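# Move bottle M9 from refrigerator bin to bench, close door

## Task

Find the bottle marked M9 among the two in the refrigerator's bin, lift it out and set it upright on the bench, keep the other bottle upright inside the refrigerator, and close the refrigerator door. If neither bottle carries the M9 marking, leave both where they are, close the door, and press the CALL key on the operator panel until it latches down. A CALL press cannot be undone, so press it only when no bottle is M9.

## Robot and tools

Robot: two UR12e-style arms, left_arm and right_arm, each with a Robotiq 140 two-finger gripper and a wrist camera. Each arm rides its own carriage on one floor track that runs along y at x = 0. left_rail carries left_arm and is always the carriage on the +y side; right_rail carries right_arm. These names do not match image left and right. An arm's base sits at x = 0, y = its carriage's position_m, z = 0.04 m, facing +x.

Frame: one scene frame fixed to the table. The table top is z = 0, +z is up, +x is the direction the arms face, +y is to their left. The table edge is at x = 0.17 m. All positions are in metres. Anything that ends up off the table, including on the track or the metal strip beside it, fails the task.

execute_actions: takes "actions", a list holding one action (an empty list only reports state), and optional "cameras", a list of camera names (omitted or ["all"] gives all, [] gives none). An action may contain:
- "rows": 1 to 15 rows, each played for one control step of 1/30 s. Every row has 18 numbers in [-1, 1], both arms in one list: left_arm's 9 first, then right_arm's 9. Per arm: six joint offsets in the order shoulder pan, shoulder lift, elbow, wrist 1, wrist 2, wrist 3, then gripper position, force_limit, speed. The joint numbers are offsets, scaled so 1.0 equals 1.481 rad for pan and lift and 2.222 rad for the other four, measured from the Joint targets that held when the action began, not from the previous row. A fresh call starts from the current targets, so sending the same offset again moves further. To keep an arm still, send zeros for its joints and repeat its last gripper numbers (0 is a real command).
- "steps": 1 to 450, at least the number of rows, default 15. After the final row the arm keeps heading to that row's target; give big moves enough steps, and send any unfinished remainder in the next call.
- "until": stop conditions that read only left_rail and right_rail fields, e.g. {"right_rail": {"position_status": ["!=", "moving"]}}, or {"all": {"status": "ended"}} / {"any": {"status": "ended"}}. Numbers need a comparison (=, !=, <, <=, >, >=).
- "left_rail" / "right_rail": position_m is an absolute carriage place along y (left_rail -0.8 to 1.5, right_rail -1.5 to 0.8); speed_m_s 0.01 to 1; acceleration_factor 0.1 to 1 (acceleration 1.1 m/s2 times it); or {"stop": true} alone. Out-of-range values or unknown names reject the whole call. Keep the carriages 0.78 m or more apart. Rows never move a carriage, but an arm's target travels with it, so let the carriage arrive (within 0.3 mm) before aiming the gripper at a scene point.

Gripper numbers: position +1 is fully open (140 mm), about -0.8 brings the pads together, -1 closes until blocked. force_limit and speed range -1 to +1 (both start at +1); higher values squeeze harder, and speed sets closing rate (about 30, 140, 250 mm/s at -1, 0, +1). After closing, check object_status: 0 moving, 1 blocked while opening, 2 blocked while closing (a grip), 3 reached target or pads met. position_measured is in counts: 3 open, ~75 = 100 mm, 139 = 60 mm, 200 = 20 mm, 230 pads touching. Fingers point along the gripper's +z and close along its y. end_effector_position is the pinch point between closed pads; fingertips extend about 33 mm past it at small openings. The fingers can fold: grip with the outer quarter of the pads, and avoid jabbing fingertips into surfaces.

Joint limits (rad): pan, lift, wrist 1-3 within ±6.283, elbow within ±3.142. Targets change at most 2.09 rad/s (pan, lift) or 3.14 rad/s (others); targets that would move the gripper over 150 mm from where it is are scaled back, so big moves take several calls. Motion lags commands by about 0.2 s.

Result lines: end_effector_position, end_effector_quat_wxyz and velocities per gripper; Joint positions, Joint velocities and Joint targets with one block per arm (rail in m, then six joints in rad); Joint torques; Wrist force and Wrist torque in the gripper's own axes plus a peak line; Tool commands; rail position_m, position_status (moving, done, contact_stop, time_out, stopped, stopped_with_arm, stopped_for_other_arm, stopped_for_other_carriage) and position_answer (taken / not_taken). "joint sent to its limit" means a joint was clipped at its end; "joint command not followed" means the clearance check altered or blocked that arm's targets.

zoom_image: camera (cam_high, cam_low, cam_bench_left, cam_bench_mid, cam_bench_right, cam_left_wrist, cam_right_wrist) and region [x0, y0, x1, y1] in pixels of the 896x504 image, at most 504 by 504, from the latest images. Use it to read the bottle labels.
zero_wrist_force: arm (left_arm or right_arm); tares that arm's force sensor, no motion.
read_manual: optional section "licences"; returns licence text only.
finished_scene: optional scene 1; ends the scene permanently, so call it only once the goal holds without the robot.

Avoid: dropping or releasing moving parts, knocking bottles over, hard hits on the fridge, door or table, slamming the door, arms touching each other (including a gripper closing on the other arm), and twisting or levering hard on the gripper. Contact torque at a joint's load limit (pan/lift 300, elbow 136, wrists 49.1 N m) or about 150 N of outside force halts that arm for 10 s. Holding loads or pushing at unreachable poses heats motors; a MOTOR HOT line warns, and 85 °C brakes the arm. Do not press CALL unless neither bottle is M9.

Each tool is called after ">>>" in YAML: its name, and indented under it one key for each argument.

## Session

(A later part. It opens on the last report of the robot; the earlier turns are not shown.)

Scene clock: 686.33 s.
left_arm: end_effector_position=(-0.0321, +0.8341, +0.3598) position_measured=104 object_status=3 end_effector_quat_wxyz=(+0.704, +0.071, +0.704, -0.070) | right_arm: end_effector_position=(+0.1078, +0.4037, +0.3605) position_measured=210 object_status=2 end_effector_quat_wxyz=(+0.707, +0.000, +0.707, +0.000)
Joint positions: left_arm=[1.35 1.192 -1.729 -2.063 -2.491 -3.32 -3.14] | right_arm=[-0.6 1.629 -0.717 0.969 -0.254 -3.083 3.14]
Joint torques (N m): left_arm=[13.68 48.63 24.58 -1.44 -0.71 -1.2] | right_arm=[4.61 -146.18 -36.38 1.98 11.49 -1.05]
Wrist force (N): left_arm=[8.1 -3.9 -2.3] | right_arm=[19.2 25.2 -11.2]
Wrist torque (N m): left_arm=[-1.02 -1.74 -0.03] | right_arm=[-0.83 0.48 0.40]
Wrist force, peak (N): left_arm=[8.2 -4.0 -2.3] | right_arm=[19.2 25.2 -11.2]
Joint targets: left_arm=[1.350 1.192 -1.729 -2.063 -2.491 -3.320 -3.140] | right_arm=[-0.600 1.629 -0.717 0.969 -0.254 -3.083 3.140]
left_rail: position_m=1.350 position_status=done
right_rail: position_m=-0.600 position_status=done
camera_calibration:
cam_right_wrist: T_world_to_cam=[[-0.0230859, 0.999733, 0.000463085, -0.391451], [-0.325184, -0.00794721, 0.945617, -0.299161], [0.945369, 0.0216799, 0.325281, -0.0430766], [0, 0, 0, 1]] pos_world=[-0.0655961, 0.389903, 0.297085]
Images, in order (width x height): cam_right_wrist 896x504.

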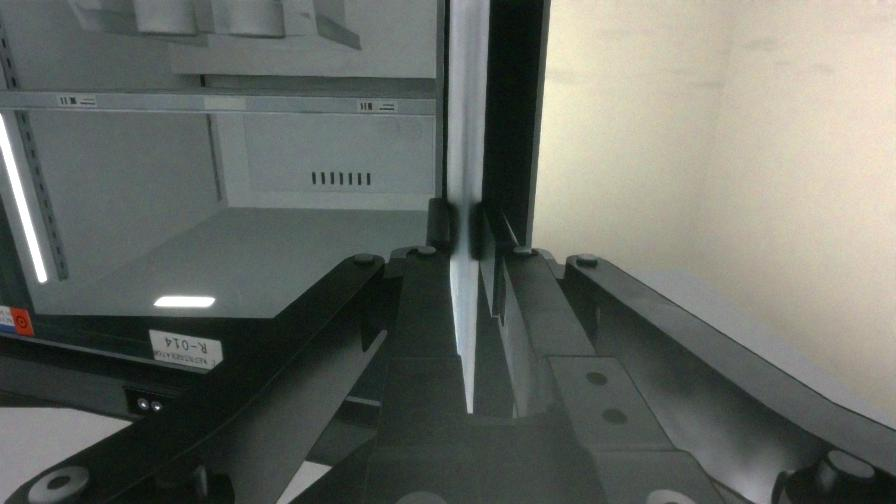

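>>> execute_actions:
  actions:
    - {"rows":[[0,0,0,0,0,0,0.2,-1,0,0.006,-0.0023,0.003,-0.0013,0.004,0,-1,0,-1],[0,0,0,0,0,0,0.2,-1,0,0.012,-0.0047,0.0059,-0.0027,0.008,0,-1,0,-1],[0,0,0,0,0,0,0.2,-1,0,0.018,-0.0072,0.0089,-0.0041,0.012,0,-1,0,-1],[0,0,0,0,0,0,0.2,-1,0,0.0239,-0.0097,0.012,-0.0055,0.0159,0,-1,0,-1],[0,0,0,0,0,0,0.2,-1,0,0.0298,-0.0126,0.0155,-0.0071,0.0198,0,-1,0,-1],[0,0,0,0,0,0,0.2,-1,0,0.0357,-0.0156,0.0191,-0.0087,0.0237,0,-1,0,-1],[0,0,0,0,0,0,0.2,-1,0,0.0416,-0.0187,0.0228,-0.0104,0.0276,0,-1,0,-1],[0,0,0,0,0,0,0.2,-1,0,0.0474,-0.0219,0.0267,-0.0121,0.0315,0,-1,0,-1],[0,0,0,0,0,0,0.2,-1,0,0.0532,-0.0253,0.0308,-0.014,0.0354,0,-1,0,-1],[0,0,0,0,0,0,0.2,-1,0,0.059,-0.0288,0.035,-0.0159,0.0393,0,-1,0,-1],[0,0,0,0,0,0,0.2,-1,0,0.0647,-0.0324,0.0394,-0.0178,0.0431,0,-1,0,-1],[0,0,0,0,0,0,0.2,-1,0,0.0704,-0.0361,0.0438,-0.0198,0.0469,0,-1,0,-1]],"steps":25}
  cameras: ["cam_right_wrist"]

Scene clock: 701.03 s.
left_arm: end_effector_position=(-0.0321, +0.8341, +0.3598) position_measured=104 object_status=3 end_effector_quat_wxyz=(+0.704, +0.071, +0.704, -0.070) | right_arm: end_effector_position=(+0.0093, +0.3454, +0.3605) position_measured=210 object_status=2 end_effector_quat_wxyz=(+0.707, +0.000, +0.707, +0.000)
Joint positions: left_arm=[1.35 1.192 -1.729 -2.063 -2.491 -3.32 -3.14] | right_arm=[-0.6 1.733 -0.77 1.066 -0.297 -2.979 3.14]
Joint torques (N m): left_arm=[14.41 49.09 25.19 -1.46 -0.58 -1] | right_arm=[-9.42 -118.56 -17.2 3.85 17.67 -0.84]
Wrist force (N): left_arm=[7.7 -4.0 -2.7] | right_arm=[-5.7 42.5 -32.1]
Wrist torque (N m): left_arm=[-1.04 -1.66 -0.03] | right_arm=[-1.14 0.19 0.46]
Wrist force, peak (N): left_arm=[8.2 -3.9 -2.3] | right_arm=[10.2 57.0 -34.0]
Joint targets: left_arm=[1.350 1.192 -1.729 -2.063 -2.491 -3.320 -3.140] | right_arm=[-0.600 1.733 -0.770 1.067 -0.298 -2.979 3.140]
left_rail: position_m=1.350 position_status=done
right_rail: position_m=-0.600 position_status=done
camera_calibration:
cam_right_wrist: T_world_to_cam=[[-0.0231522, 0.999732, 0.000653569, -0.335508], [-0.32509, -0.00814679, 0.945648, -0.331581], [0.9454, 0.0216814, 0.325192, 0.0513377], [0, 0, 0, 1]] pos_world=[-0.164096, 0.331604, 0.297084]
Images, in order (width x height): cam_right_wrist 896x504.

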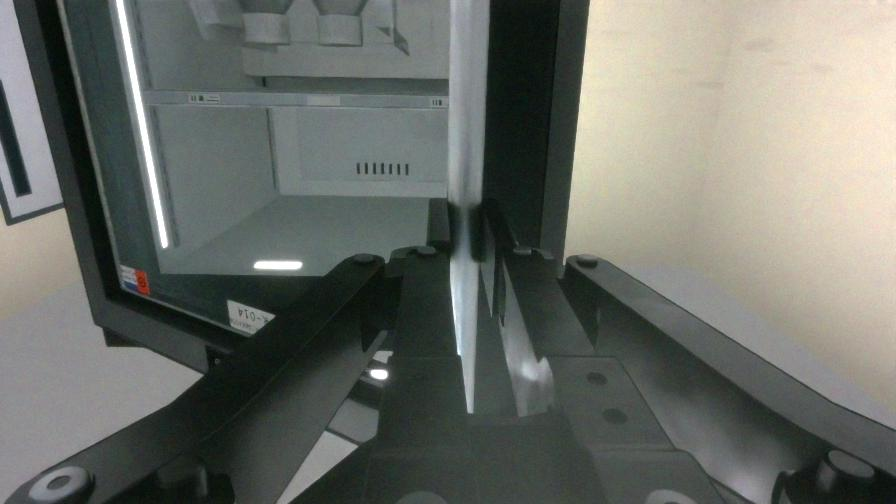

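>>> execute_actions:
  actions:
    - {"rows":[[0,0,0,0,0,0,0.2,-1,0,0.0058,-0.003,0.0037,-0.0016,0.0038,0,-1,0,-1],[0,0,0,0,0,0,0.2,-1,0,0.0117,-0.0061,0.0074,-0.0031,0.0077,0,-1,0,-1],[0,0,0,0,0,0,0.2,-1,0,0.0175,-0.0092,0.0111,-0.0046,0.0115,0,-1,0,-1],[0,0,0,0,0,0,0.2,-1,0,0.0233,-0.0123,0.0149,-0.0062,0.0153,0,-1,0,-1],[0,0,0,0,0,0,0.2,-1,0,0.0289,-0.0166,0.02,-0.0084,0.019,0,-1,0,-1],[0,0,0,0,0,0,0.2,-1,0,0.0345,-0.0209,0.0251,-0.0107,0.0228,0,-1,0,-1],[0,0,0,0,0,0,0.2,-1,0,0.0401,-0.0252,0.0302,-0.0129,0.0265,0,-1,0,-1],[0,0,0,0,0,0,0.2,-1,0,0.0457,-0.0296,0.0354,-0.0152,0.0303,0,-1,0,-1],[0,0,0,0,0,0,0.2,-1,0,0.0512,-0.0343,0.041,-0.0176,0.034,0,-1,0,-1],[0,0,0,0,0,0,0.2,-1,0,0.0567,-0.039,0.0465,-0.0201,0.0376,0,-1,0,-1],[0,0,0,0,0,0,0.2,-1,0,0.0622,-0.0437,0.0521,-0.0225,0.0413,0,-1,0,-1],[0,0,0,0,0,0,0.2,-1,0,0.0676,-0.0484,0.0577,-0.025,0.0449,0,-1,0,-1]],"steps":25}
  cameras: ["cam_right_wrist","cam_high"]

Scene clock: 741.90 s.
left_arm: end_effector_position=(-0.0321, +0.8341, +0.3598) position_measured=104 object_status=3 end_effector_quat_wxyz=(+0.704, +0.071, +0.704, -0.070) | right_arm: end_effector_position=(-0.0727, +0.2669, +0.3603) position_measured=210 object_status=2 end_effector_quat_wxyz=(+0.707, -0.001, +0.707, +0.000)
Joint positions: left_arm=[1.35 1.192 -1.729 -2.063 -2.491 -3.32 -3.14] | right_arm=[-0.6 1.833 -0.842 1.195 -0.353 -2.879 3.14]
Joint torques (N m): left_arm=[13.3 46.84 25.26 -1.28 -0.83 -1.02] | right_arm=[17.81 -115.52 -30.36 -0.98 2.62 -0.89]
Wrist force (N): left_arm=[7.9 -3.6 -2.2] | right_arm=[0.0 -0.5 -3.0]
Wrist torque (N m): left_arm=[-0.96 -1.69 -0.03] | right_arm=[-0.53 -0.31 0.52]
Wrist force, peak (N): left_arm=[8.0 -4.3 -2.5] | right_arm=[-7.8 45.5 -29.0]
Joint targets: left_arm=[1.350 1.192 -1.729 -2.063 -2.491 -3.320 -3.140] | right_arm=[-0.600 1.834 -0.842 1.195 -0.353 -2.879 3.140]
left_rail: position_m=1.350 position_status=done
right_rail: position_m=-0.600 position_status=done
camera_calibration:
cam_right_wrist: T_world_to_cam=[[-0.0235495, 0.999723, -0.000333445, -0.258527], [-0.325194, -0.00734488, 0.945619, -0.358913], [0.945354, 0.0223772, 0.325277, 0.130417], [0, 0, 0, 1]] pos_world=[-0.246095, 0.252901, 0.296887]
Images, in order (width x height): cam_high 896x504, cam_right_wrist 896x504.

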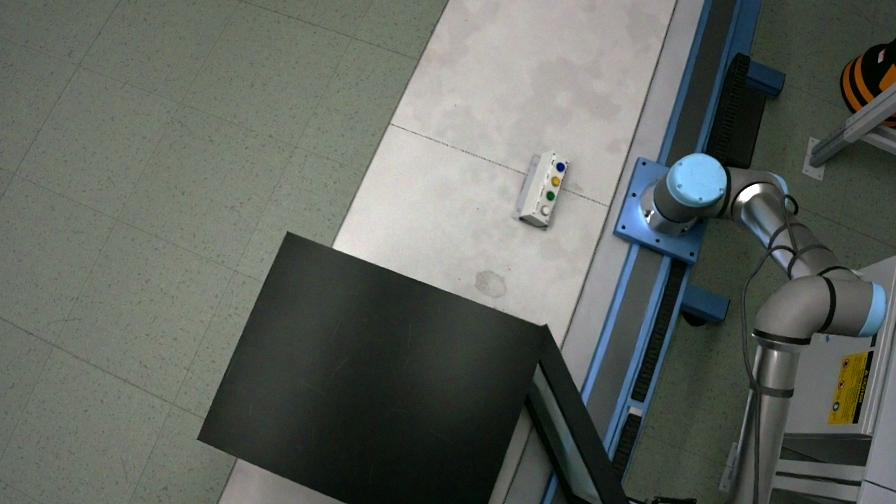

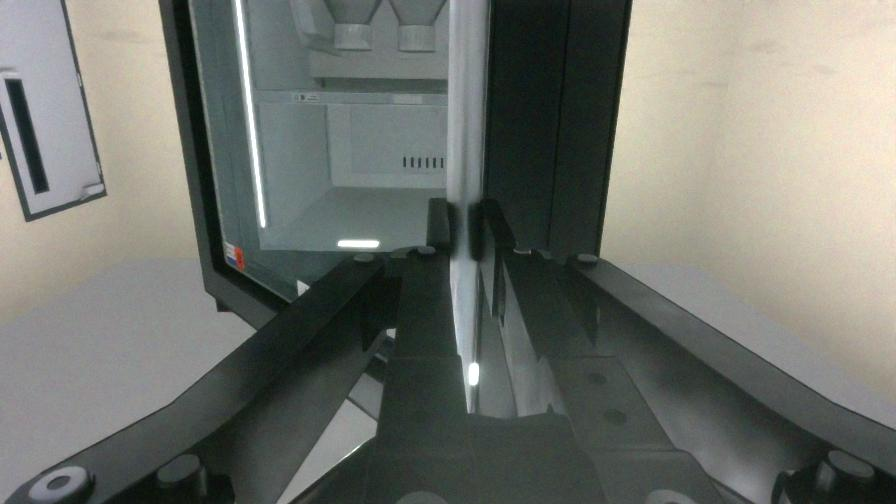

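>>> execute_actions:
  actions:
    - {"rows":[[0,0,0,0,0,0,0.2,-1,0,0.0052,-0.005,0.006,-0.0026,0.0035,0,-1,0,-1],[0,0,0,0,0,0,0.2,-1,0,0.0104,-0.0101,0.0119,-0.0052,0.007,0,-1,0,-1],[0,0,0,0,0,0,0.2,-1,0,0.0157,-0.0152,0.0179,-0.0078,0.0106,0,-1,0,-1],[0,0,0,0,0,0,0.2,-1,0,0.0209,-0.0203,0.0239,-0.0104,0.0141,0,-1,0,-1],[0,0,0,0,0,0,0.2,-1,0,0.0261,-0.0257,0.0301,-0.013,0.0176,0,-1,0,-1],[0,0,0,0,0,0,0.2,-1,0,0.0313,-0.031,0.0363,-0.0156,0.0211,0,-1,0,-1],[0,0,0,0,0,0,0.2,-1,0,0.0365,-0.0364,0.0425,-0.0183,0.0246,0,-1,0,-1],[0,0,0,0,0,0,0.2,-1,0,0.0417,-0.0418,0.0488,-0.0209,0.0281,0,-1,0,-1],[0,0,0,0,0,0,0.2,-1,0,0.0468,-0.0475,0.0553,-0.0236,0.0315,0,-1,0,-1],[0,0,0,0,0,0,0.2,-1,0,0.0519,-0.0532,0.0618,-0.0263,0.0349,0,-1,0,-1],[0,0,0,0,0,0,0.2,-1,0,0.057,-0.0589,0.0683,-0.029,0.0383,0,-1,0,-1],[0,0,0,0,0,0,0.2,-1,0,0.062,-0.0646,0.0748,-0.0318,0.0416,0,-1,0,-1]],"steps":25}
  cameras: ["cam_right_wrist","cam_high"]

Scene clock: 759.23 s.
left_arm: end_effector_position=(-0.0321, +0.8341, +0.3598) position_measured=104 object_status=3 end_effector_quat_wxyz=(+0.704, +0.071, +0.704, -0.070) | right_arm: end_effector_position=(-0.1294, +0.1683, +0.3599) position_measured=210 object_status=2 end_effector_quat_wxyz=(+0.707, +0.000, +0.707, +0.000) end_effector_velocity=(-0.001, -0.003, -0.001) end_effector_angular_velocity=(-0.002, -0.001, -0.002)
Joint positions: left_arm=[1.35 1.192 -1.729 -2.063 -2.491 -3.32 -3.14] | right_arm=[-0.6 1.925 -0.937 1.361 -0.424 -2.787 3.14]
Joint velocities: left_arm=[within noise] | right_arm=[0 0.002 -0.001 0.005 -0.001 0.004 0]
Joint torques (N m): left_arm=[13.67 46.28 25.35 -1.23 -1.04 -0.9] | right_arm=[11.24 -96.48 -25.28 -1.64 4.41 -0.13]
Wrist force (N): left_arm=[7.8 -3.8 -2.2] | right_arm=[-8.8 3.2 -10.2]
Wrist torque (N m): left_arm=[-0.99 -1.68 -0.03] | right_arm=[-0.44 -0.42 0.48]
Wrist force, peak (N): left_arm=[8.1 -4.0 -2.6] | right_arm=[8.0 11.4 -21.6]
Joint targets: left_arm=[1.350 1.192 -1.729 -2.063 -2.491 -3.320 -3.140] | right_arm=[-0.600 1.925 -0.938 1.361 -0.424 -2.787 3.140]
left_rail: position_m=1.350 position_status=done
right_rail: position_m=-0.600 position_status=done
camera_calibration:
cam_right_wrist: T_world_to_cam=[[-0.022951, 0.999737, -0.000229003, -0.161241], [-0.325112, -0.00724698, 0.945648, -0.377695], [0.945397, 0.021778, 0.325192, 0.186486], [0, 0, 0, 1]] pos_world=[-0.302797, 0.1544, 0.296486]
Images, in order (width x height): cam_high 896x504, cam_right_wrist 896x504.

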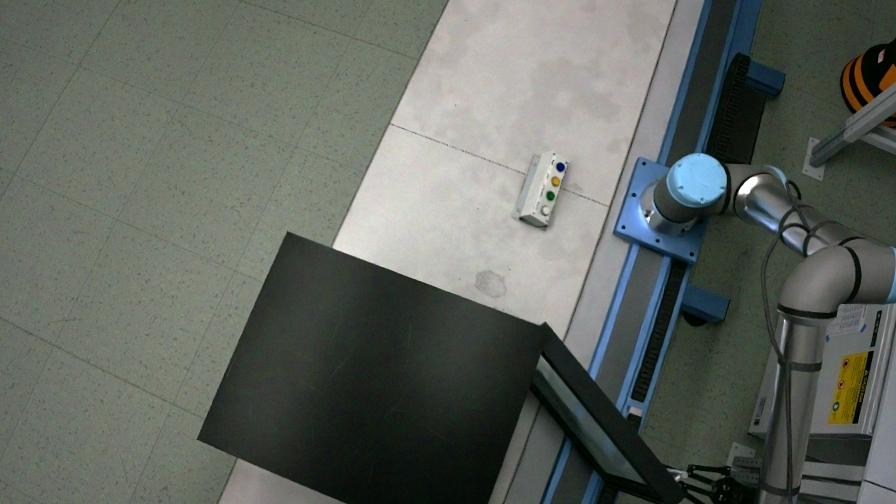

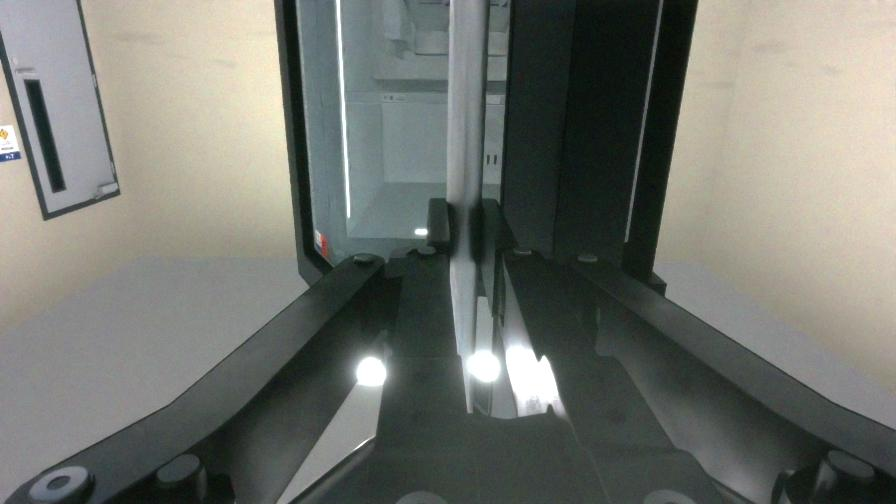

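>>> execute_actions:
  actions:
    - {"rows":[[0,0,0,0,0,0,0.2,-1,0,0.005,-0.006,0.0068,-0.0027,0.0033,0,-1,0,-1],[0,0,0,0,0,0,0.2,-1,0,0.01,-0.012,0.0136,-0.0054,0.0066,0,-1,0,-1],[0,0,0,0,0,0,0.2,-1,0,0.0151,-0.018,0.0204,-0.0081,0.0099,0,-1,0,-1],[0,0,0,0,0,0,0.2,-1,0,0.0201,-0.024,0.0272,-0.0108,0.0132,0,-1,0,-1],[0,0,0,0,0,0,0.2,-1,0,0.0248,-0.0303,0.0341,-0.0135,0.0163,0,-1,0,-1],[0,0,0,0,0,0,0.2,-1,0,0.0295,-0.0366,0.0411,-0.0162,0.0194,0,-1,0,-1],[0,0,0,0,0,0,0.2,-1,0,0.0342,-0.0429,0.048,-0.0189,0.0225,0,-1,0,-1],[0,0,0,0,0,0,0.2,-1,0,0.0388,-0.0493,0.055,-0.0217,0.0257,0,-1,0,-1],[0,0,0,0,0,0,0.2,-1,0,0.0432,-0.0559,0.0622,-0.0245,0.0287,0,-1,0,-1],[0,0,0,0,0,0,0.2,-1,0,0.0477,-0.0625,0.0693,-0.0272,0.0316,0,-1,0,-1],[0,0,0,0,0,0,0.2,-1,0,0.0521,-0.069,0.0765,-0.03,0.0346,0,-1,0,-1],[0,0,0,0,0,0,0.2,-1,0,0.0565,-0.0756,0.0836,-0.0327,0.0375,0,-1,0,-1]],"steps":25}
  cameras: ["cam_right_wrist"]

>>> execute_actions:
  actions:
    - {"rows":[[0,0,0,0,0,0,0.2,-1,0,0.0042,-0.0068,0.0073,-0.0027,0.0028,0,-1,0,-1],[0,0,0,0,0,0,0.2,-1,0,0.0083,-0.0137,0.0146,-0.0054,0.0056,0,-1,0,-1],[0,0,0,0,0,0,0.2,-1,0,0.0125,-0.0205,0.0218,-0.0081,0.0083,0,-1,0,-1],[0,0,0,0,0,0,0.2,-1,0,0.0166,-0.0274,0.0291,-0.0108,0.0111,0,-1,0,-1],[0,0,0,0,0,0,0.2,-1,0,0.0205,-0.0345,0.0365,-0.0134,0.0137,0,-1,0,-1],[0,0,0,0,0,0,0.2,-1,0,0.0244,-0.0417,0.0438,-0.016,0.0163,0,-1,0,-1],[0,0,0,0,0,0,0.2,-1,0,0.0282,-0.0488,0.0512,-0.0187,0.0188,0,-1,0,-1],[0,0,0,0,0,0,0.2,-1,0,0.0321,-0.056,0.0586,-0.0213,0.0214,0,-1,0,-1],[0,0,0,0,0,0,0.2,-1,0,0.0356,-0.0634,0.0661,-0.0238,0.0237,0,-1,0,-1],[0,0,0,0,0,0,0.2,-1,0,0.0391,-0.0709,0.0736,-0.0264,0.026,0,-1,0,-1],[0,0,0,0,0,0,0.2,-1,0,0.0426,-0.0784,0.0811,-0.0289,0.0284,0,-1,0,-1],[0,0,0,0,0,0,0.2,-1,0,0.0461,-0.0858,0.0886,-0.0314,0.0307,0,-1,0,-1]],"steps":25}
  cameras: ["cam_right_wrist","cam_high","cam_left_wrist"]

Scene clock: 800.47 s.
left_arm: end_effector_position=(-0.0321, +0.8341, +0.3598) position_measured=104 object_status=3 end_effector_quat_wxyz=(+0.704, +0.071, +0.704, -0.070) | right_arm: end_effector_position=(-0.1597, +0.0573, +0.3597) position_measured=210 object_status=2 end_effector_quat_wxyz=(+0.707, -0.001, +0.707, -0.001)
Joint positions: left_arm=[1.35 1.192 -1.729 -2.063 -2.491 -3.32 -3.14] | right_arm=[-0.6 2.009 -1.049 1.547 -0.496 -2.703 3.14]
Joint torques (N m): left_arm=[12.72 45.36 25.06 -1.62 -1.21 -0.86] | right_arm=[15.34 -91.12 -22.25 -0.88 3.39 -0.18]
Wrist force (N): left_arm=[7.7 -3.9 -2.5] | right_arm=[-8.7 0.6 -3.6]
Wrist torque (N m): left_arm=[-1.01 -1.66 -0.03] | right_arm=[-0.44 -0.36 0.60]
Wrist force, peak (N): left_arm=[8.2 -3.8 -2.6] | right_arm=[-10.4 8.9 -9.1]
Joint targets: left_arm=[1.350 1.192 -1.729 -2.063 -2.491 -3.320 -3.140] | right_arm=[-0.600 2.009 -1.050 1.547 -0.496 -2.703 3.140]
left_rail: position_m=1.350 position_status=done
right_rail: position_m=-0.600 position_status=done
camera_calibration:
cam_right_wrist: T_world_to_cam=[[-0.0233464, 0.999727, -0.00122675, -0.0506989], [-0.325516, -0.00644147, 0.945515, -0.388295], [0.945248, 0.0224737, 0.325577, 0.217419], [0, 0, 0, 1]] pos_world=[-0.333094, 0.0432976, 0.296289]
Images, in order (width x height): cam_right_wrist 896x504.

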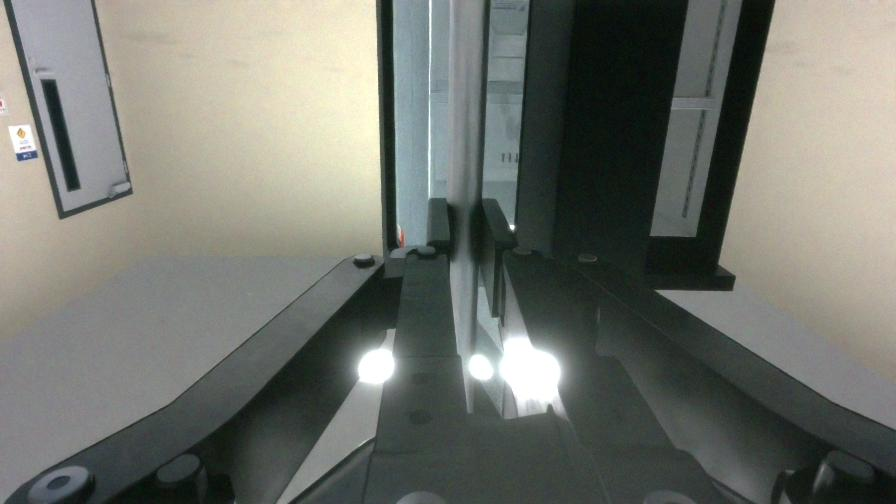

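Scene clock: 801.57 s.
left_arm: end_effector_position=(-0.0321, +0.8341, +0.3598) position_measured=104 object_status=3 end_effector_quat_wxyz=(+0.704, +0.071, +0.704, -0.070) | right_arm: end_effector_position=(-0.1597, -0.0571, +0.3597) position_measured=210 object_status=2 end_effector_quat_wxyz=(+0.707, -0.001, +0.707, -0.001)
Joint positions: left_arm=[1.35 1.192 -1.729 -2.063 -2.491 -3.32 -3.14] | right_arm=[-0.6 2.077 -1.177 1.743 -0.566 -2.635 3.14]
Joint torques (N m): left_arm=[12.86 45.44 25.65 -1.49 -1.35 -0.83] | right_arm=[17.06 -78.35 -25.68 -0.41 2.8 -0.68]
Wrist force (N): left_arm=[8.0 -3.8 -2.4] | right_arm=[-3.8 -0.1 -5.5]
Wrist torque (N m): left_arm=[-1.00 -1.71 -0.03] | right_arm=[-0.38 0.10 0.58]
Wrist force, peak (N): left_arm=[8.1 -3.9 -2.4] | right_arm=[17.4 -4.3 -16.8]
Joint targets: left_arm=[1.350 1.192 -1.729 -2.063 -2.491 -3.320 -3.140] | right_arm=[-0.600 2.077 -1.177 1.744 -0.566 -2.635 3.140]
left_rail: position_m=1.350 position_status=done
right_rail: position_m=-0.600 position_status=done
camera_calibration:
cam_left_wrist: T_world_to_cam=[[0.179118, 0.982088, -0.0584747, -0.78708], [-0.321224, 0.114558, 0.940049, -0.446447], [0.929909, -0.149596, 0.33599, 0.210972], [0, 0, 0, 1]] pos_world=[-0.198615, 0.855687, 0.302773]
cam_right_wrist: T_world_to_cam=[[-0.0233487, 0.999727, -0.0012273, 0.0636693], [-0.325636, -0.00644456, 0.945473, -0.389059], [0.945207, 0.0224752, 0.325697, 0.21994], [0, 0, 0, 1]] pos_world=[-0.333094, -0.0711024, 0.29629]
Images, in order (width x height): cam_high 896x504, cam_left_wrist 896x504, cam_right_wrist 896x504.

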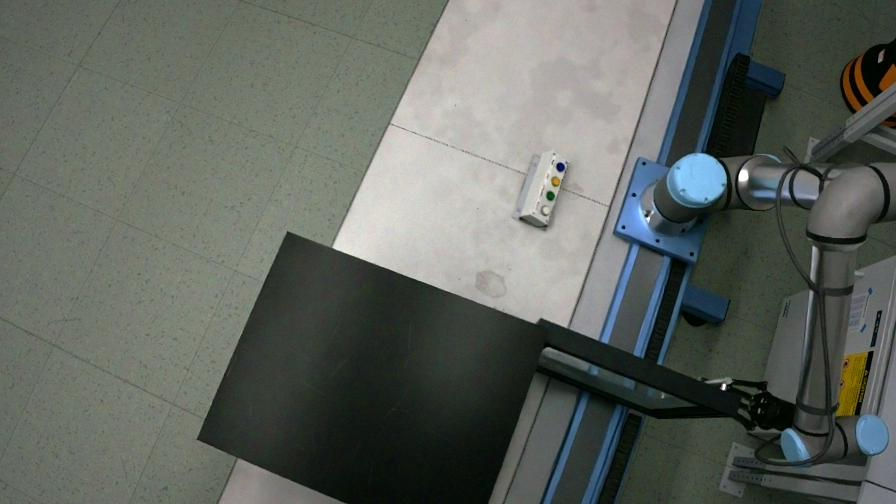

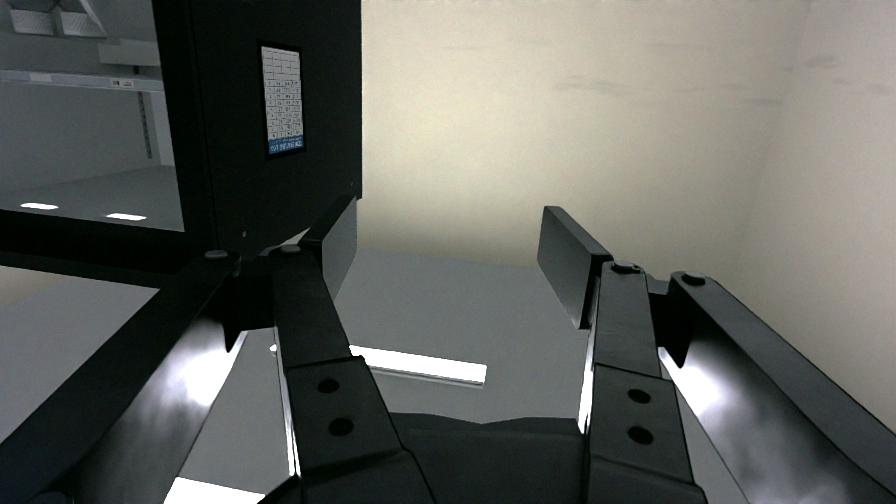

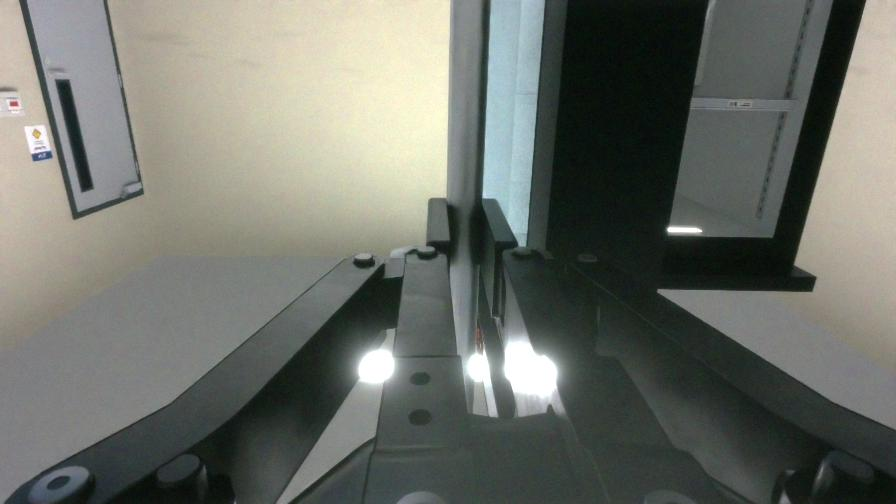

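>>> execute_actions:
  actions:
    - {"left_rail":{"position_m":1.2},"steps":60,"until":{"left_rail":{"position_status":["!=","moving"]}}}
  cameras: []

>>> execute_actions:
  actions:
    - {"rows":[[0.1467,-0.2277,0.1873,-0.0356,0.0527,0,0,-1,0,0,0,0,0,0,0,-1,0,-1]],"steps":25}
  cameras: []

>>> execute_actions:
  actions:
    - {"rows":[[0.1467,-0.2276,0.1872,-0.0356,0.0527,0,0,-1,0,0,0,0,0,0,0,-1,0,-1]],"steps":25}
  cameras: ["cam_left_wrist","cam_right_wrist","cam_high"]

Scene clock: 832.30 s.
left_arm: end_effector_position=(-0.0321, +0.6841, +0.3598) position_measured=104 object_status=3 end_effector_quat_wxyz=(+0.704, +0.071, +0.704, -0.070) | right_arm: end_effector_position=(-0.1597, -0.0573, +0.3597) position_measured=210 object_status=2 end_effector_quat_wxyz=(+0.707, -0.001, +0.707, -0.001)
Joint positions: left_arm=[1.2 1.192 -1.729 -2.063 -2.491 -3.32 -3.14] | right_arm=[-0.6 2.077 -1.177 1.744 -0.566 -2.635 3.14]
Joint torques (N m): left_arm=[7.71 44.34 30.74 -1.56 -1.18 -0.75] | right_arm=[19.8 -79.95 -25.36 -0.87 2.83 -0.4]
Wrist force (N): left_arm=[7.6 -3.8 -2.6] | right_arm=[-3.7 0.1 -4.4]
Wrist torque (N m): left_arm=[-1.00 -1.61 -0.03] | right_arm=[-0.36 0.09 0.58]
Wrist force, peak (N): left_arm=[8.1 -4.9 -2.2] | right_arm=[-3.0 0.0 -5.5]
Joint targets: left_arm=[1.200 1.192 -1.729 -2.063 -2.491 -3.320 -3.140] | right_arm=[-0.600 2.077 -1.177 1.744 -0.566 -2.635 3.140]
Tool commands: left_gripper/position=+0.2 left_gripper/force_limit=-1.0 left_gripper/speed=+0.0 right_gripper/position=-1.0 right_gripper/force_limit=+0.0 right_gripper/speed=-1.0
left_rail: position_m=1.200 position_status=done
right_rail: position_m=-0.600 position_status=done
No camera images: "cameras" was empty.

Scene clock: 833.40 s.
left_arm: end_effector_position=(+0.0426, +0.4320, +0.3307) position_measured=129 object_status=3 end_effector_quat_wxyz=(+0.706, +0.036, +0.706, -0.035) | right_arm: end_effector_position=(-0.1597, -0.0573, +0.3597) position_measured=210 object_status=2 end_effector_quat_wxyz=(+0.707, -0.001, +0.707, -0.001)
Joint positions: left_arm=[1.2 1.409 -2.066 -1.647 -2.57 -3.203 -3.14] | right_arm=[-0.6 2.077 -1.177 1.744 -0.566 -2.635 3.14]
Joint torques (N m): left_arm=[15.76 69.02 44.62 -2.42 3.94 -0.68] | right_arm=[16.74 -81.17 -24.51 -0.39 3.09 -0.39]
Wrist force (N): left_arm=[7.7 -3.3 -2.1] | right_arm=[-4.4 0.5 -3.8]
Wrist torque (N m): left_arm=[-0.91 -1.58 -0.06] | right_arm=[-0.33 0.13 0.57]
Wrist force, peak (N): left_arm=[6.3 14.6 -10.5] | right_arm=[-4.1 0.0 -4.2]
Joint targets: left_arm=[1.200 1.409 -2.067 -1.646 -2.570 -3.203 -3.140] | right_arm=[-0.600 2.077 -1.177 1.744 -0.566 -2.635 3.140]
left_rail: position_m=1.200 position_status=done
right_rail: position_m=-0.600 position_status=done
No camera images: "cameras" was empty.

Scene clock: 834.50 s.
left_arm: end_effector_position=(+0.2197, +0.2350, +0.2428) position_measured=129 object_status=3 end_effector_quat_wxyz=(+0.707, +0.001, +0.707, +0.001) | right_arm: end_effector_position=(-0.1597, -0.0573, +0.3597) position_measured=210 object_status=2 end_effector_quat_wxyz=(+0.707, -0.001, +0.707, -0.001)
Joint positions: left_arm=[1.2 1.626 -2.403 -1.231 -2.649 -3.086 -3.14] | right_arm=[-0.6 2.077 -1.177 1.744 -0.566 -2.635 3.14]
Joint torques (N m): left_arm=[16.66 97.31 48.85 -1.97 3.71 -0.68] | right_arm=[16.55 -81.36 -24.61 -0.74 2.55 -0.44]
Wrist force (N): left_arm=[8.0 -3.7 -1.9] | right_arm=[-3.4 0.4 -3.9]
Wrist torque (N m): left_arm=[-0.96 -1.68 -0.01] | right_arm=[-0.34 -0.05 0.58]
Wrist force, peak (N): left_arm=[0.0 12.8 -19.1] | right_arm=[-4.1 0.5 -4.0]
Joint targets: left_arm=[1.200 1.626 -2.404 -1.230 -2.649 -3.086 -3.140] | right_arm=[-0.600 2.077 -1.177 1.744 -0.566 -2.635 3.140]
left_rail: position_m=1.200 position_status=done
right_rail: position_m=-0.600 position_status=done
camera_calibration:
cam_left_wrist: T_world_to_cam=[[-0.0198831, 0.998119, -0.0579948, -0.210804], [-0.337583, 0.0478974, 0.940076, -0.167669], [0.941086, 0.0382697, 0.335995, -0.120169], [0, 0, 0, 1]] pos_world=[0.0522956, 0.223037, 0.185772]
cam_right_wrist: T_world_to_cam=[[-0.0233487, 0.999727, -0.0012273, 0.0638692], [-0.325636, -0.00644456, 0.945473, -0.389061], [0.945207, 0.0224752, 0.325697, 0.219944], [0, 0, 0, 1]] pos_world=[-0.333094, -0.0713024, 0.29629]
Images, in order (width x height): cam_high 896x504, cam_left_wrist 896x504, cam_right_wrist 896x504.

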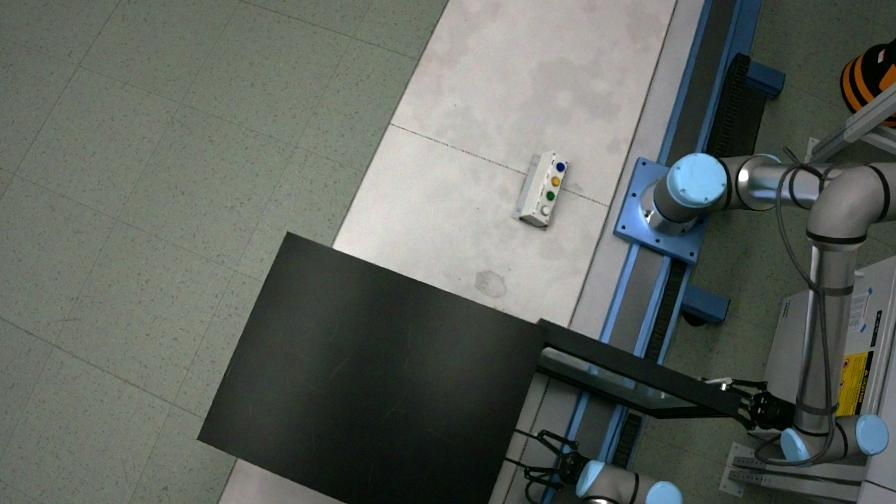

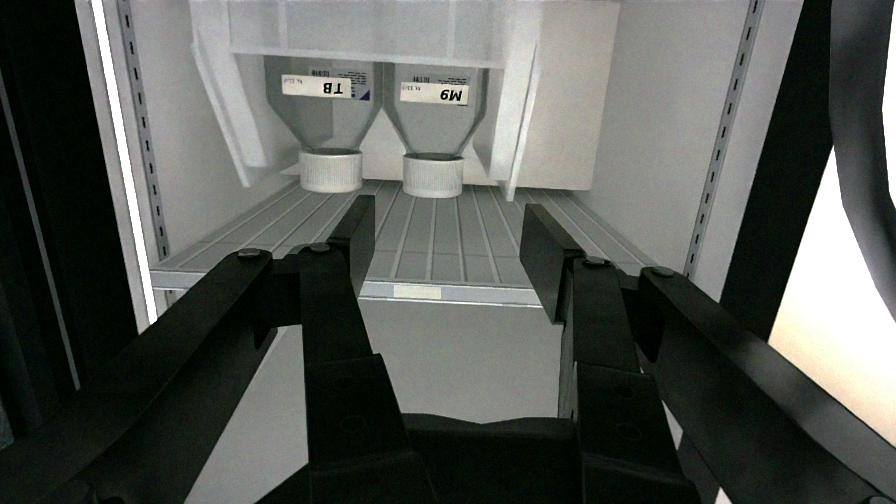

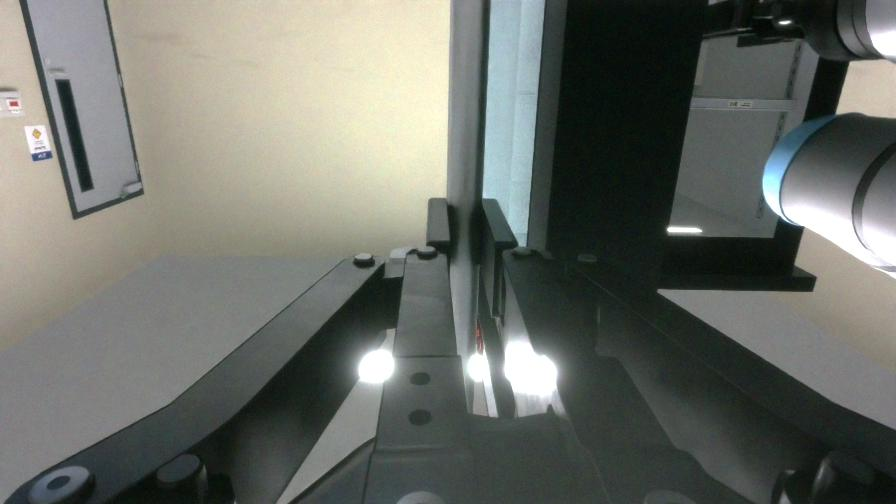

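>>> zoom_image:
  camera: "cam_left_wrist"
  region: [180, 0, 620, 240]

Scaled by 1.145 from the camera's 896x504 image, which has a finer 1280x720 frame.

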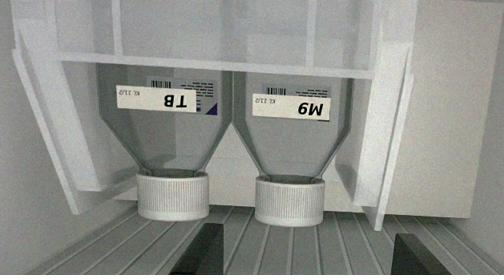

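>>> execute_actions:
  actions:
    - {"rows":[[0.0233,0.0015,0.0002,-0.0013,0.0155,0,0,-1,0,0,0,0,0,0,0,-1,0,-1],[0.0467,0.0031,0.0004,-0.0025,0.031,0,0,-1,0,0,0,0,0,0,0,-1,0,-1],[0.07,0.0046,0.0006,-0.0038,0.0465,0,0,-1,0,0,0,0,0,0,0,-1,0,-1]],"steps":25}
  cameras: ["cam_left_wrist"]

>>> zoom_image:
  camera: "cam_left_wrist"
  region: [200, 0, 700, 300]

Scene clock: 927.90 s.
left_arm: end_effector_position=(+0.3203, +0.2283, +0.2498) position_measured=129 object_status=3 end_effector_quat_wxyz=(+0.707, +0.001, +0.707, +0.001) | right_arm: end_effector_position=(-0.1597, -0.0573, +0.3597) position_measured=210 object_status=2 end_effector_quat_wxyz=(+0.707, -0.001, +0.707, -0.001)
Joint positions: left_arm=[1.2 1.73 -2.397 -1.229 -2.658 -2.983 -3.14] | right_arm=[-0.6 2.077 -1.177 1.744 -0.566 -2.635 3.14]
Joint torques (N m): left_arm=[15.57 125.73 48.76 -1.66 4.08 -0.57] | right_arm=[17.27 -81.22 -25.28 -0.19 2.3 -1.07]
Wrist force (N): left_arm=[8.1 -4.0 -2.0] | right_arm=[-3.8 0.2 -3.7]
Wrist torque (N m): left_arm=[-1.01 -1.71 0.01] | right_arm=[-0.40 -0.02 0.59]
Wrist force, peak (N): left_arm=[9.2 -3.0 -13.3] | right_arm=[-4.3 0.6 -4.2]
Joint targets: left_arm=[1.200 1.730 -2.397 -1.229 -2.658 -2.983 -3.140] | right_arm=[-0.600 2.077 -1.177 1.744 -0.566 -2.635 3.140]
left_rail: position_m=1.200 position_status=done
right_rail: position_m=-0.600 position_status=done
camera_calibration:
cam_left_wrist: T_world_to_cam=[[-0.0204276, 0.998127, -0.0576561, -0.201597], [-0.337587, 0.0473952, 0.940101, -0.139891], [0.941073, 0.038668, 0.335986, -0.216923], [0, 0, 0, 1]] pos_world=[0.152797, 0.216238, 0.192771]
Images, in order (width x height): cam_left_wrist 896x504.

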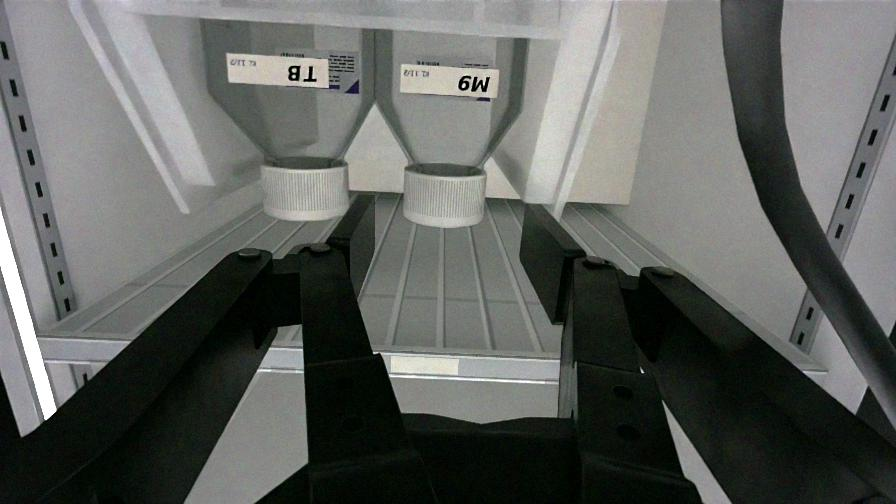

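Scaled by 1.008 from the camera's 896x504 image, which has a finer 1280x720 frame.

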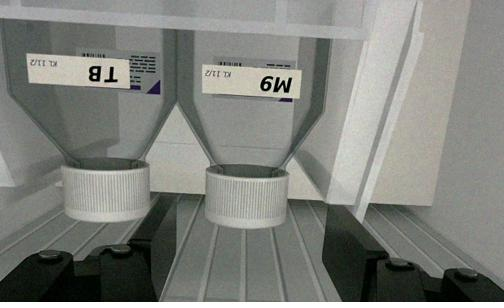

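>>> execute_actions:
  actions:
    - {"rows":[[0.01,-0.0005,0.0006,-0.0002,0.007,0,-0.1,-1,0,0,0,0,0,0,0,-1,0,-1],[0.02,-0.001,0.0012,-0.0005,0.0135,0,-0.1,-1,0,0,0,0,0,0,0,-1,0,-1],[0.03,-0.0014,0.0019,-0.0007,0.0202,0,-0.1,-1,0,0,0,0,0,0,0,-1,0,-1]],"steps":30}
  cameras: ["cam_left_wrist"]

>>> zoom_image:
  camera: "cam_left_wrist"
  region: [200, 0, 700, 300]

Scene clock: 964.73 s.
left_arm: end_effector_position=(+0.3639, +0.2268, +0.2500) position_measured=141 object_status=3 end_effector_quat_wxyz=(+0.707, +0.001, +0.707, +0.001) | right_arm: end_effector_position=(-0.1597, -0.0573, +0.3597) position_measured=210 object_status=2 end_effector_quat_wxyz=(+0.707, -0.001, +0.707, -0.001)
Joint positions: left_arm=[1.2 1.775 -2.399 -1.225 -2.659 -2.938 -3.14] | right_arm=[-0.6 2.077 -1.177 1.744 -0.566 -2.635 3.14]
Joint torques (N m): left_arm=[14.19 96.75 49.17 -1.72 3.85 -0.59] | right_arm=[19.27 -81.47 -25.91 0.08 2.56 -1.07]
Wrist force (N): left_arm=[8.0 -3.7 -2.3] | right_arm=[-3.6 0.2 -3.7]
Wrist torque (N m): left_arm=[-0.95 -1.67 -0.01] | right_arm=[-0.35 0.04 0.58]
Wrist force, peak (N): left_arm=[8.0 -3.6 -6.8] | right_arm=[-3.9 0.2 -4.6]
Joint targets: left_arm=[1.200 1.775 -2.399 -1.225 -2.659 -2.938 -3.140] | right_arm=[-0.600 2.077 -1.177 1.744 -0.566 -2.635 3.140]
left_rail: position_m=1.200 position_status=done
right_rail: position_m=-0.600 position_status=done
camera_calibration:
cam_left_wrist: T_world_to_cam=[[-0.020004, 0.998102, -0.0582492, -0.19926], [-0.337597, 0.0480958, 0.940061, -0.125436], [0.941078, 0.0384697, 0.335994, -0.257926], [0, 0, 0, 1]] pos_world=[0.196396, 0.214837, 0.192973]
Images, in order (width x height): cam_left_wrist 896x504.

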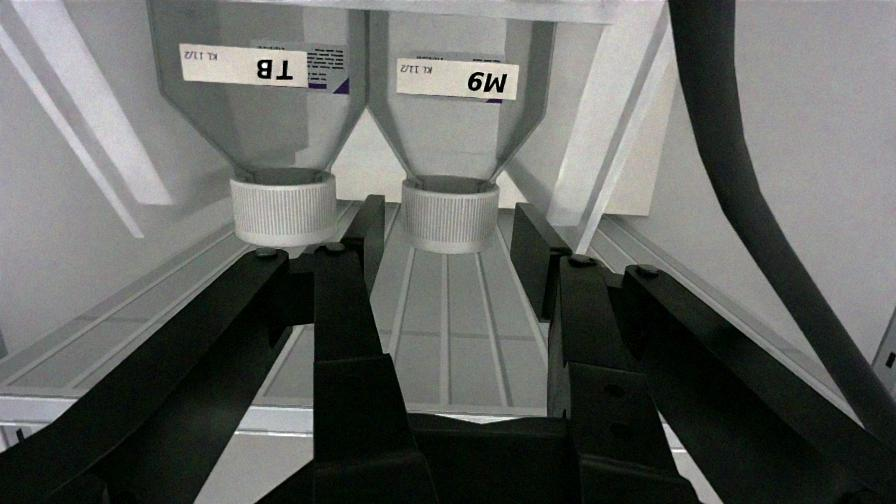

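Scaled by 1.008 from the camera's 896x504 image, which has a finer 1280x720 frame.

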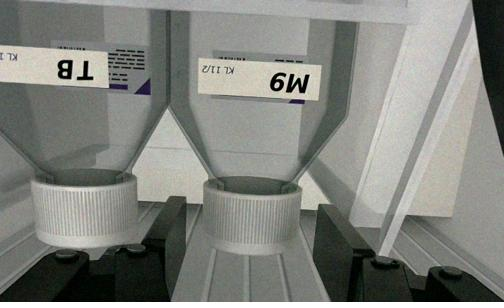

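>>> execute_actions:
  actions:
    - {"rows":[[0.0102,-0.0005,0.0005,-0.0003,0.0069,0,-0.1,-1,0,0,0,0,0,0,0,-1,0,-1],[0.0205,-0.001,0.0009,-0.0005,0.0138,0,-0.1,-1,0,0,0,0,0,0,0,-1,0,-1]],"steps":25}
  cameras: ["cam_left_wrist"]

>>> zoom_image:
  camera: "cam_left_wrist"
  region: [200, 0, 700, 300]

Scene clock: 972.73 s.
left_arm: end_effector_position=(+0.3935, +0.2272, +0.2495) position_measured=141 object_status=3 end_effector_quat_wxyz=(+0.707, +0.001, +0.707, +0.001) | right_arm: end_effector_position=(-0.1597, -0.0573, +0.3597) position_measured=210 object_status=2 end_effector_quat_wxyz=(+0.707, -0.001, +0.707, -0.001)
Joint positions: left_arm=[1.2 1.805 -2.401 -1.223 -2.66 -2.907 -3.14] | right_arm=[-0.6 2.077 -1.177 1.744 -0.566 -2.635 3.14]
Joint torques (N m): left_arm=[14.18 96.51 49.51 -1.44 3.9 -0.4] | right_arm=[17.2 -79.15 -24.8 0.48 1.98 -1.12]
Wrist force (N): left_arm=[8.0 -3.9 -2.4] | right_arm=[-3.3 0.1 -3.9]
Wrist torque (N m): left_arm=[-1.00 -1.68 -0.01] | right_arm=[-0.37 0.01 0.58]
Wrist force, peak (N): left_arm=[7.9 -3.8 -7.0] | right_arm=[-4.2 0.8 -4.6]
Joint targets: left_arm=[1.200 1.805 -2.401 -1.223 -2.660 -2.907 -3.140] | right_arm=[-0.600 2.077 -1.177 1.744 -0.566 -2.635 3.140]
left_rail: position_m=1.200 position_status=done
right_rail: position_m=-0.600 position_status=done
camera_calibration:
cam_left_wrist: T_world_to_cam=[[-0.0196749, 0.99814, -0.0576983, -0.199276], [-0.337443, 0.0476938, 0.940137, -0.115014], [0.94114, 0.037967, 0.335877, -0.285639], [0, 0, 0, 1]] pos_world=[0.226095, 0.215236, 0.192571]
Images, in order (width x height): cam_left_wrist 896x504.

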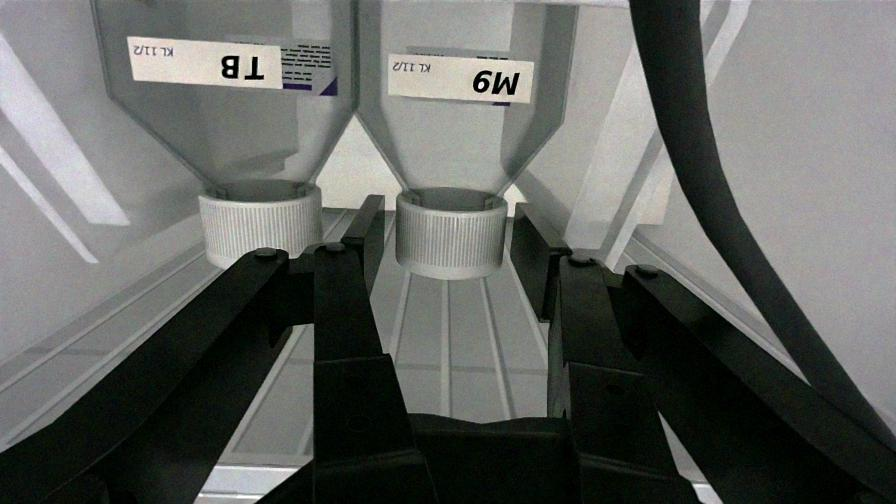

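Scaled by 1.008 from the camera's 896x504 image, which has a finer 1280x720 frame.

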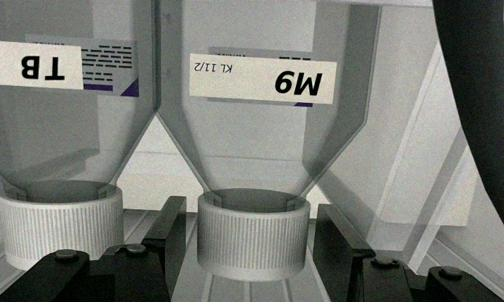

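>>> zero_wrist_force:
  arm: "left_arm"

>>> execute_actions:
  actions:
    - {"rows":[[0,0,0,0,0,0,-1,0.3,-1,0,0,0,0,0,0,-1,0,-1]],"steps":60}
  cameras: ["cam_left_wrist"]

Wrist force sensor zeroed.

Scene clock: 986.10 s.
left_arm: end_effector_position=(+0.3936, +0.2272, +0.2495) position_measured=161 object_status=2 end_effector_quat_wxyz=(+0.707, +0.001, +0.707, +0.001) | right_arm: end_effector_position=(-0.1597, -0.0573, +0.3597) position_measured=210 object_status=2 end_effector_quat_wxyz=(+0.707, -0.001, +0.707, -0.001)
Joint positions: left_arm=[1.2 1.805 -2.401 -1.223 -2.66 -2.907 -3.14] | right_arm=[-0.6 2.077 -1.177 1.744 -0.566 -2.635 3.14]
Joint torques (N m): left_arm=[11.36 97.22 45.96 -1.21 3.89 -0.59] | right_arm=[18.72 -80.11 -25.01 0.43 1.89 -1.2]
Wrist force (N, zeroed by zero_wrist_force on left_arm): left_arm=[-1.5 0.1 -0.9] | right_arm=[-3.4 -0.2 -3.8]
Wrist torque (N m, zeroed by zero_wrist_force on left_arm): left_arm=[0.08 0.10 -0.15] | right_arm=[-0.44 0.09 0.58]
Wrist force, peak (N, zeroed by zero_wrist_force on left_arm): left_arm=[-1.9 0.6 -1.0] | right_arm=[-4.4 0.4 -4.1]
Joint targets: left_arm=[1.200 1.805 -2.401 -1.223 -2.660 -2.907 -3.140] | right_arm=[-0.600 2.077 -1.177 1.744 -0.566 -2.635 3.140]
left_rail: position_m=1.200 position_status=done
right_rail: position_m=-0.600 position_status=done
camera_calibration:
cam_left_wrist: T_world_to_cam=[[-0.0196749, 0.99814, -0.0576983, -0.199276], [-0.337443, 0.0476938, 0.940137, -0.115014], [0.94114, 0.037967, 0.335877, -0.285639], [0, 0, 0, 1]] pos_world=[0.226095, 0.215236, 0.192571]
Images, in order (width x height): cam_left_wrist 896x504.

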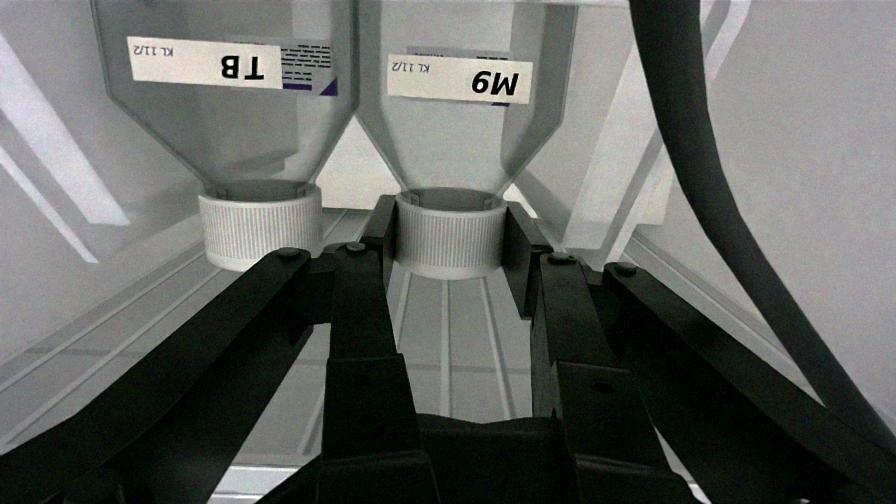

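>>> execute_actions:
  actions:
    - {"rows":[[0,0.0023,0.0011,-0.0026,0,0,-1,0.3,-1,0,0,0,0,0,0,-1,0,-1],[0,0.0046,0.0021,-0.0051,0,0,-1,0.3,-1,0,0,0,0,0,0,-1,0,-1],[0,0.0069,0.0032,-0.0077,0,0,-1,0.3,-1,0,0,0,0,0,0,-1,0,-1],[0,0.0092,0.0043,-0.0102,0,0,-1,0.3,-1,0,0,0,0,0,0,-1,0,-1],[0,0.0115,0.0053,-0.0128,0,0,-1,0.3,-1,0,0,0,0,0,0,-1,0,-1],[0,0.0138,0.0064,-0.0153,0,0,-1,0.3,-1,0,0,0,0,0,0,-1,0,-1],[0,0.0161,0.0075,-0.0179,0,0,-1,0.3,-1,0,0,0,0,0,0,-1,0,-1],[0,0.0184,0.0085,-0.0204,0,0,-1,0.3,-1,0,0,0,0,0,0,-1,0,-1]],"steps":25}
  cameras: ["cam_left_wrist"]

>>> zoom_image:
  camera: "cam_left_wrist"
  region: [200, 0, 700, 300]

Scene clock: 1002.23 s.
left_arm: end_effector_position=(+0.3936, +0.2268, +0.2853) position_measured=161 object_status=2 end_effector_quat_wxyz=(+0.707, +0.001, +0.707, +0.000) | right_arm: end_effector_position=(-0.1597, -0.0573, +0.3597) position_measured=210 object_status=2 end_effector_quat_wxyz=(+0.707, -0.001, +0.707, -0.001)
Joint positions: left_arm=[1.2 1.805 -2.373 -1.204 -2.706 -2.907 -3.14] | right_arm=[-0.6 2.077 -1.177 1.744 -0.566 -2.635 3.14]
Joint torques (N m): left_arm=[4.43 130.18 52.44 -0.81 0.88 -0.33] | right_arm=[15.19 -80.25 -26.81 0.37 1.6 -0.84]
Wrist force (N, zeroed by zero_wrist_force on left_arm): left_arm=[3.6 0.4 0.2] | right_arm=[-3.8 0.4 -3.7]
Wrist torque (N m, zeroed by zero_wrist_force on left_arm): left_arm=[0.07 0.08 -0.01] | right_arm=[-0.32 -0.02 0.58]
Wrist force, peak (N, zeroed by zero_wrist_force on left_arm): left_arm=[5.9 0.3 0.4] | right_arm=[-4.2 0.2 -4.2]
Joint targets: left_arm=[1.200 1.805 -2.373 -1.204 -2.706 -2.907 -3.140] | right_arm=[-0.600 2.077 -1.177 1.744 -0.566 -2.635 3.140]
left_rail: position_m=1.200 position_status=done
right_rail: position_m=-0.600 position_status=done
camera_calibration:
cam_left_wrist: T_world_to_cam=[[-0.019616, 0.998099, -0.0584279, -0.196748], [-0.337681, 0.0483912, 0.940016, -0.148694], [0.941056, 0.0381693, 0.336089, -0.29782], [0, 0, 0, 1]] pos_world=[0.226195, 0.214937, 0.228373]
Images, in order (width x height): cam_left_wrist 896x504.

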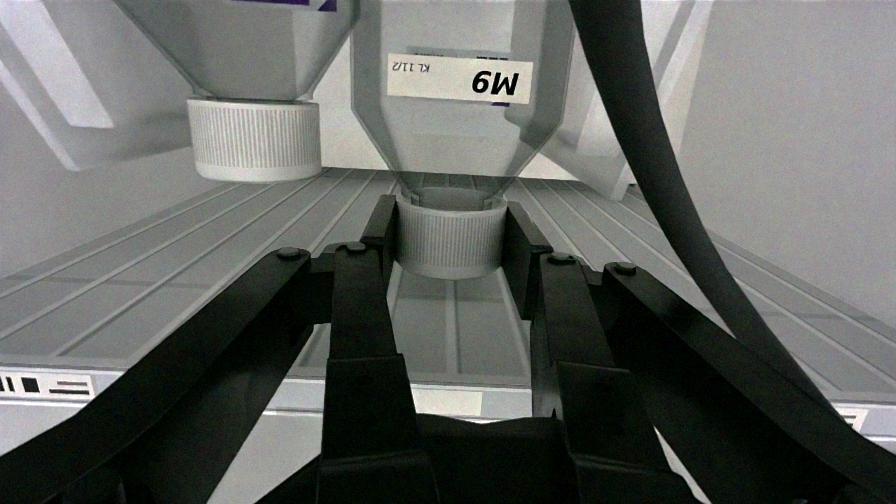

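Scaled by 1.008 from the camera's 896x504 image, which has a finer 1280x720 frame.

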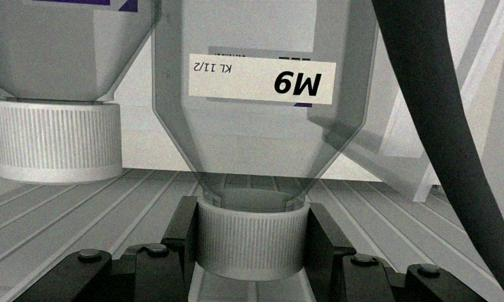

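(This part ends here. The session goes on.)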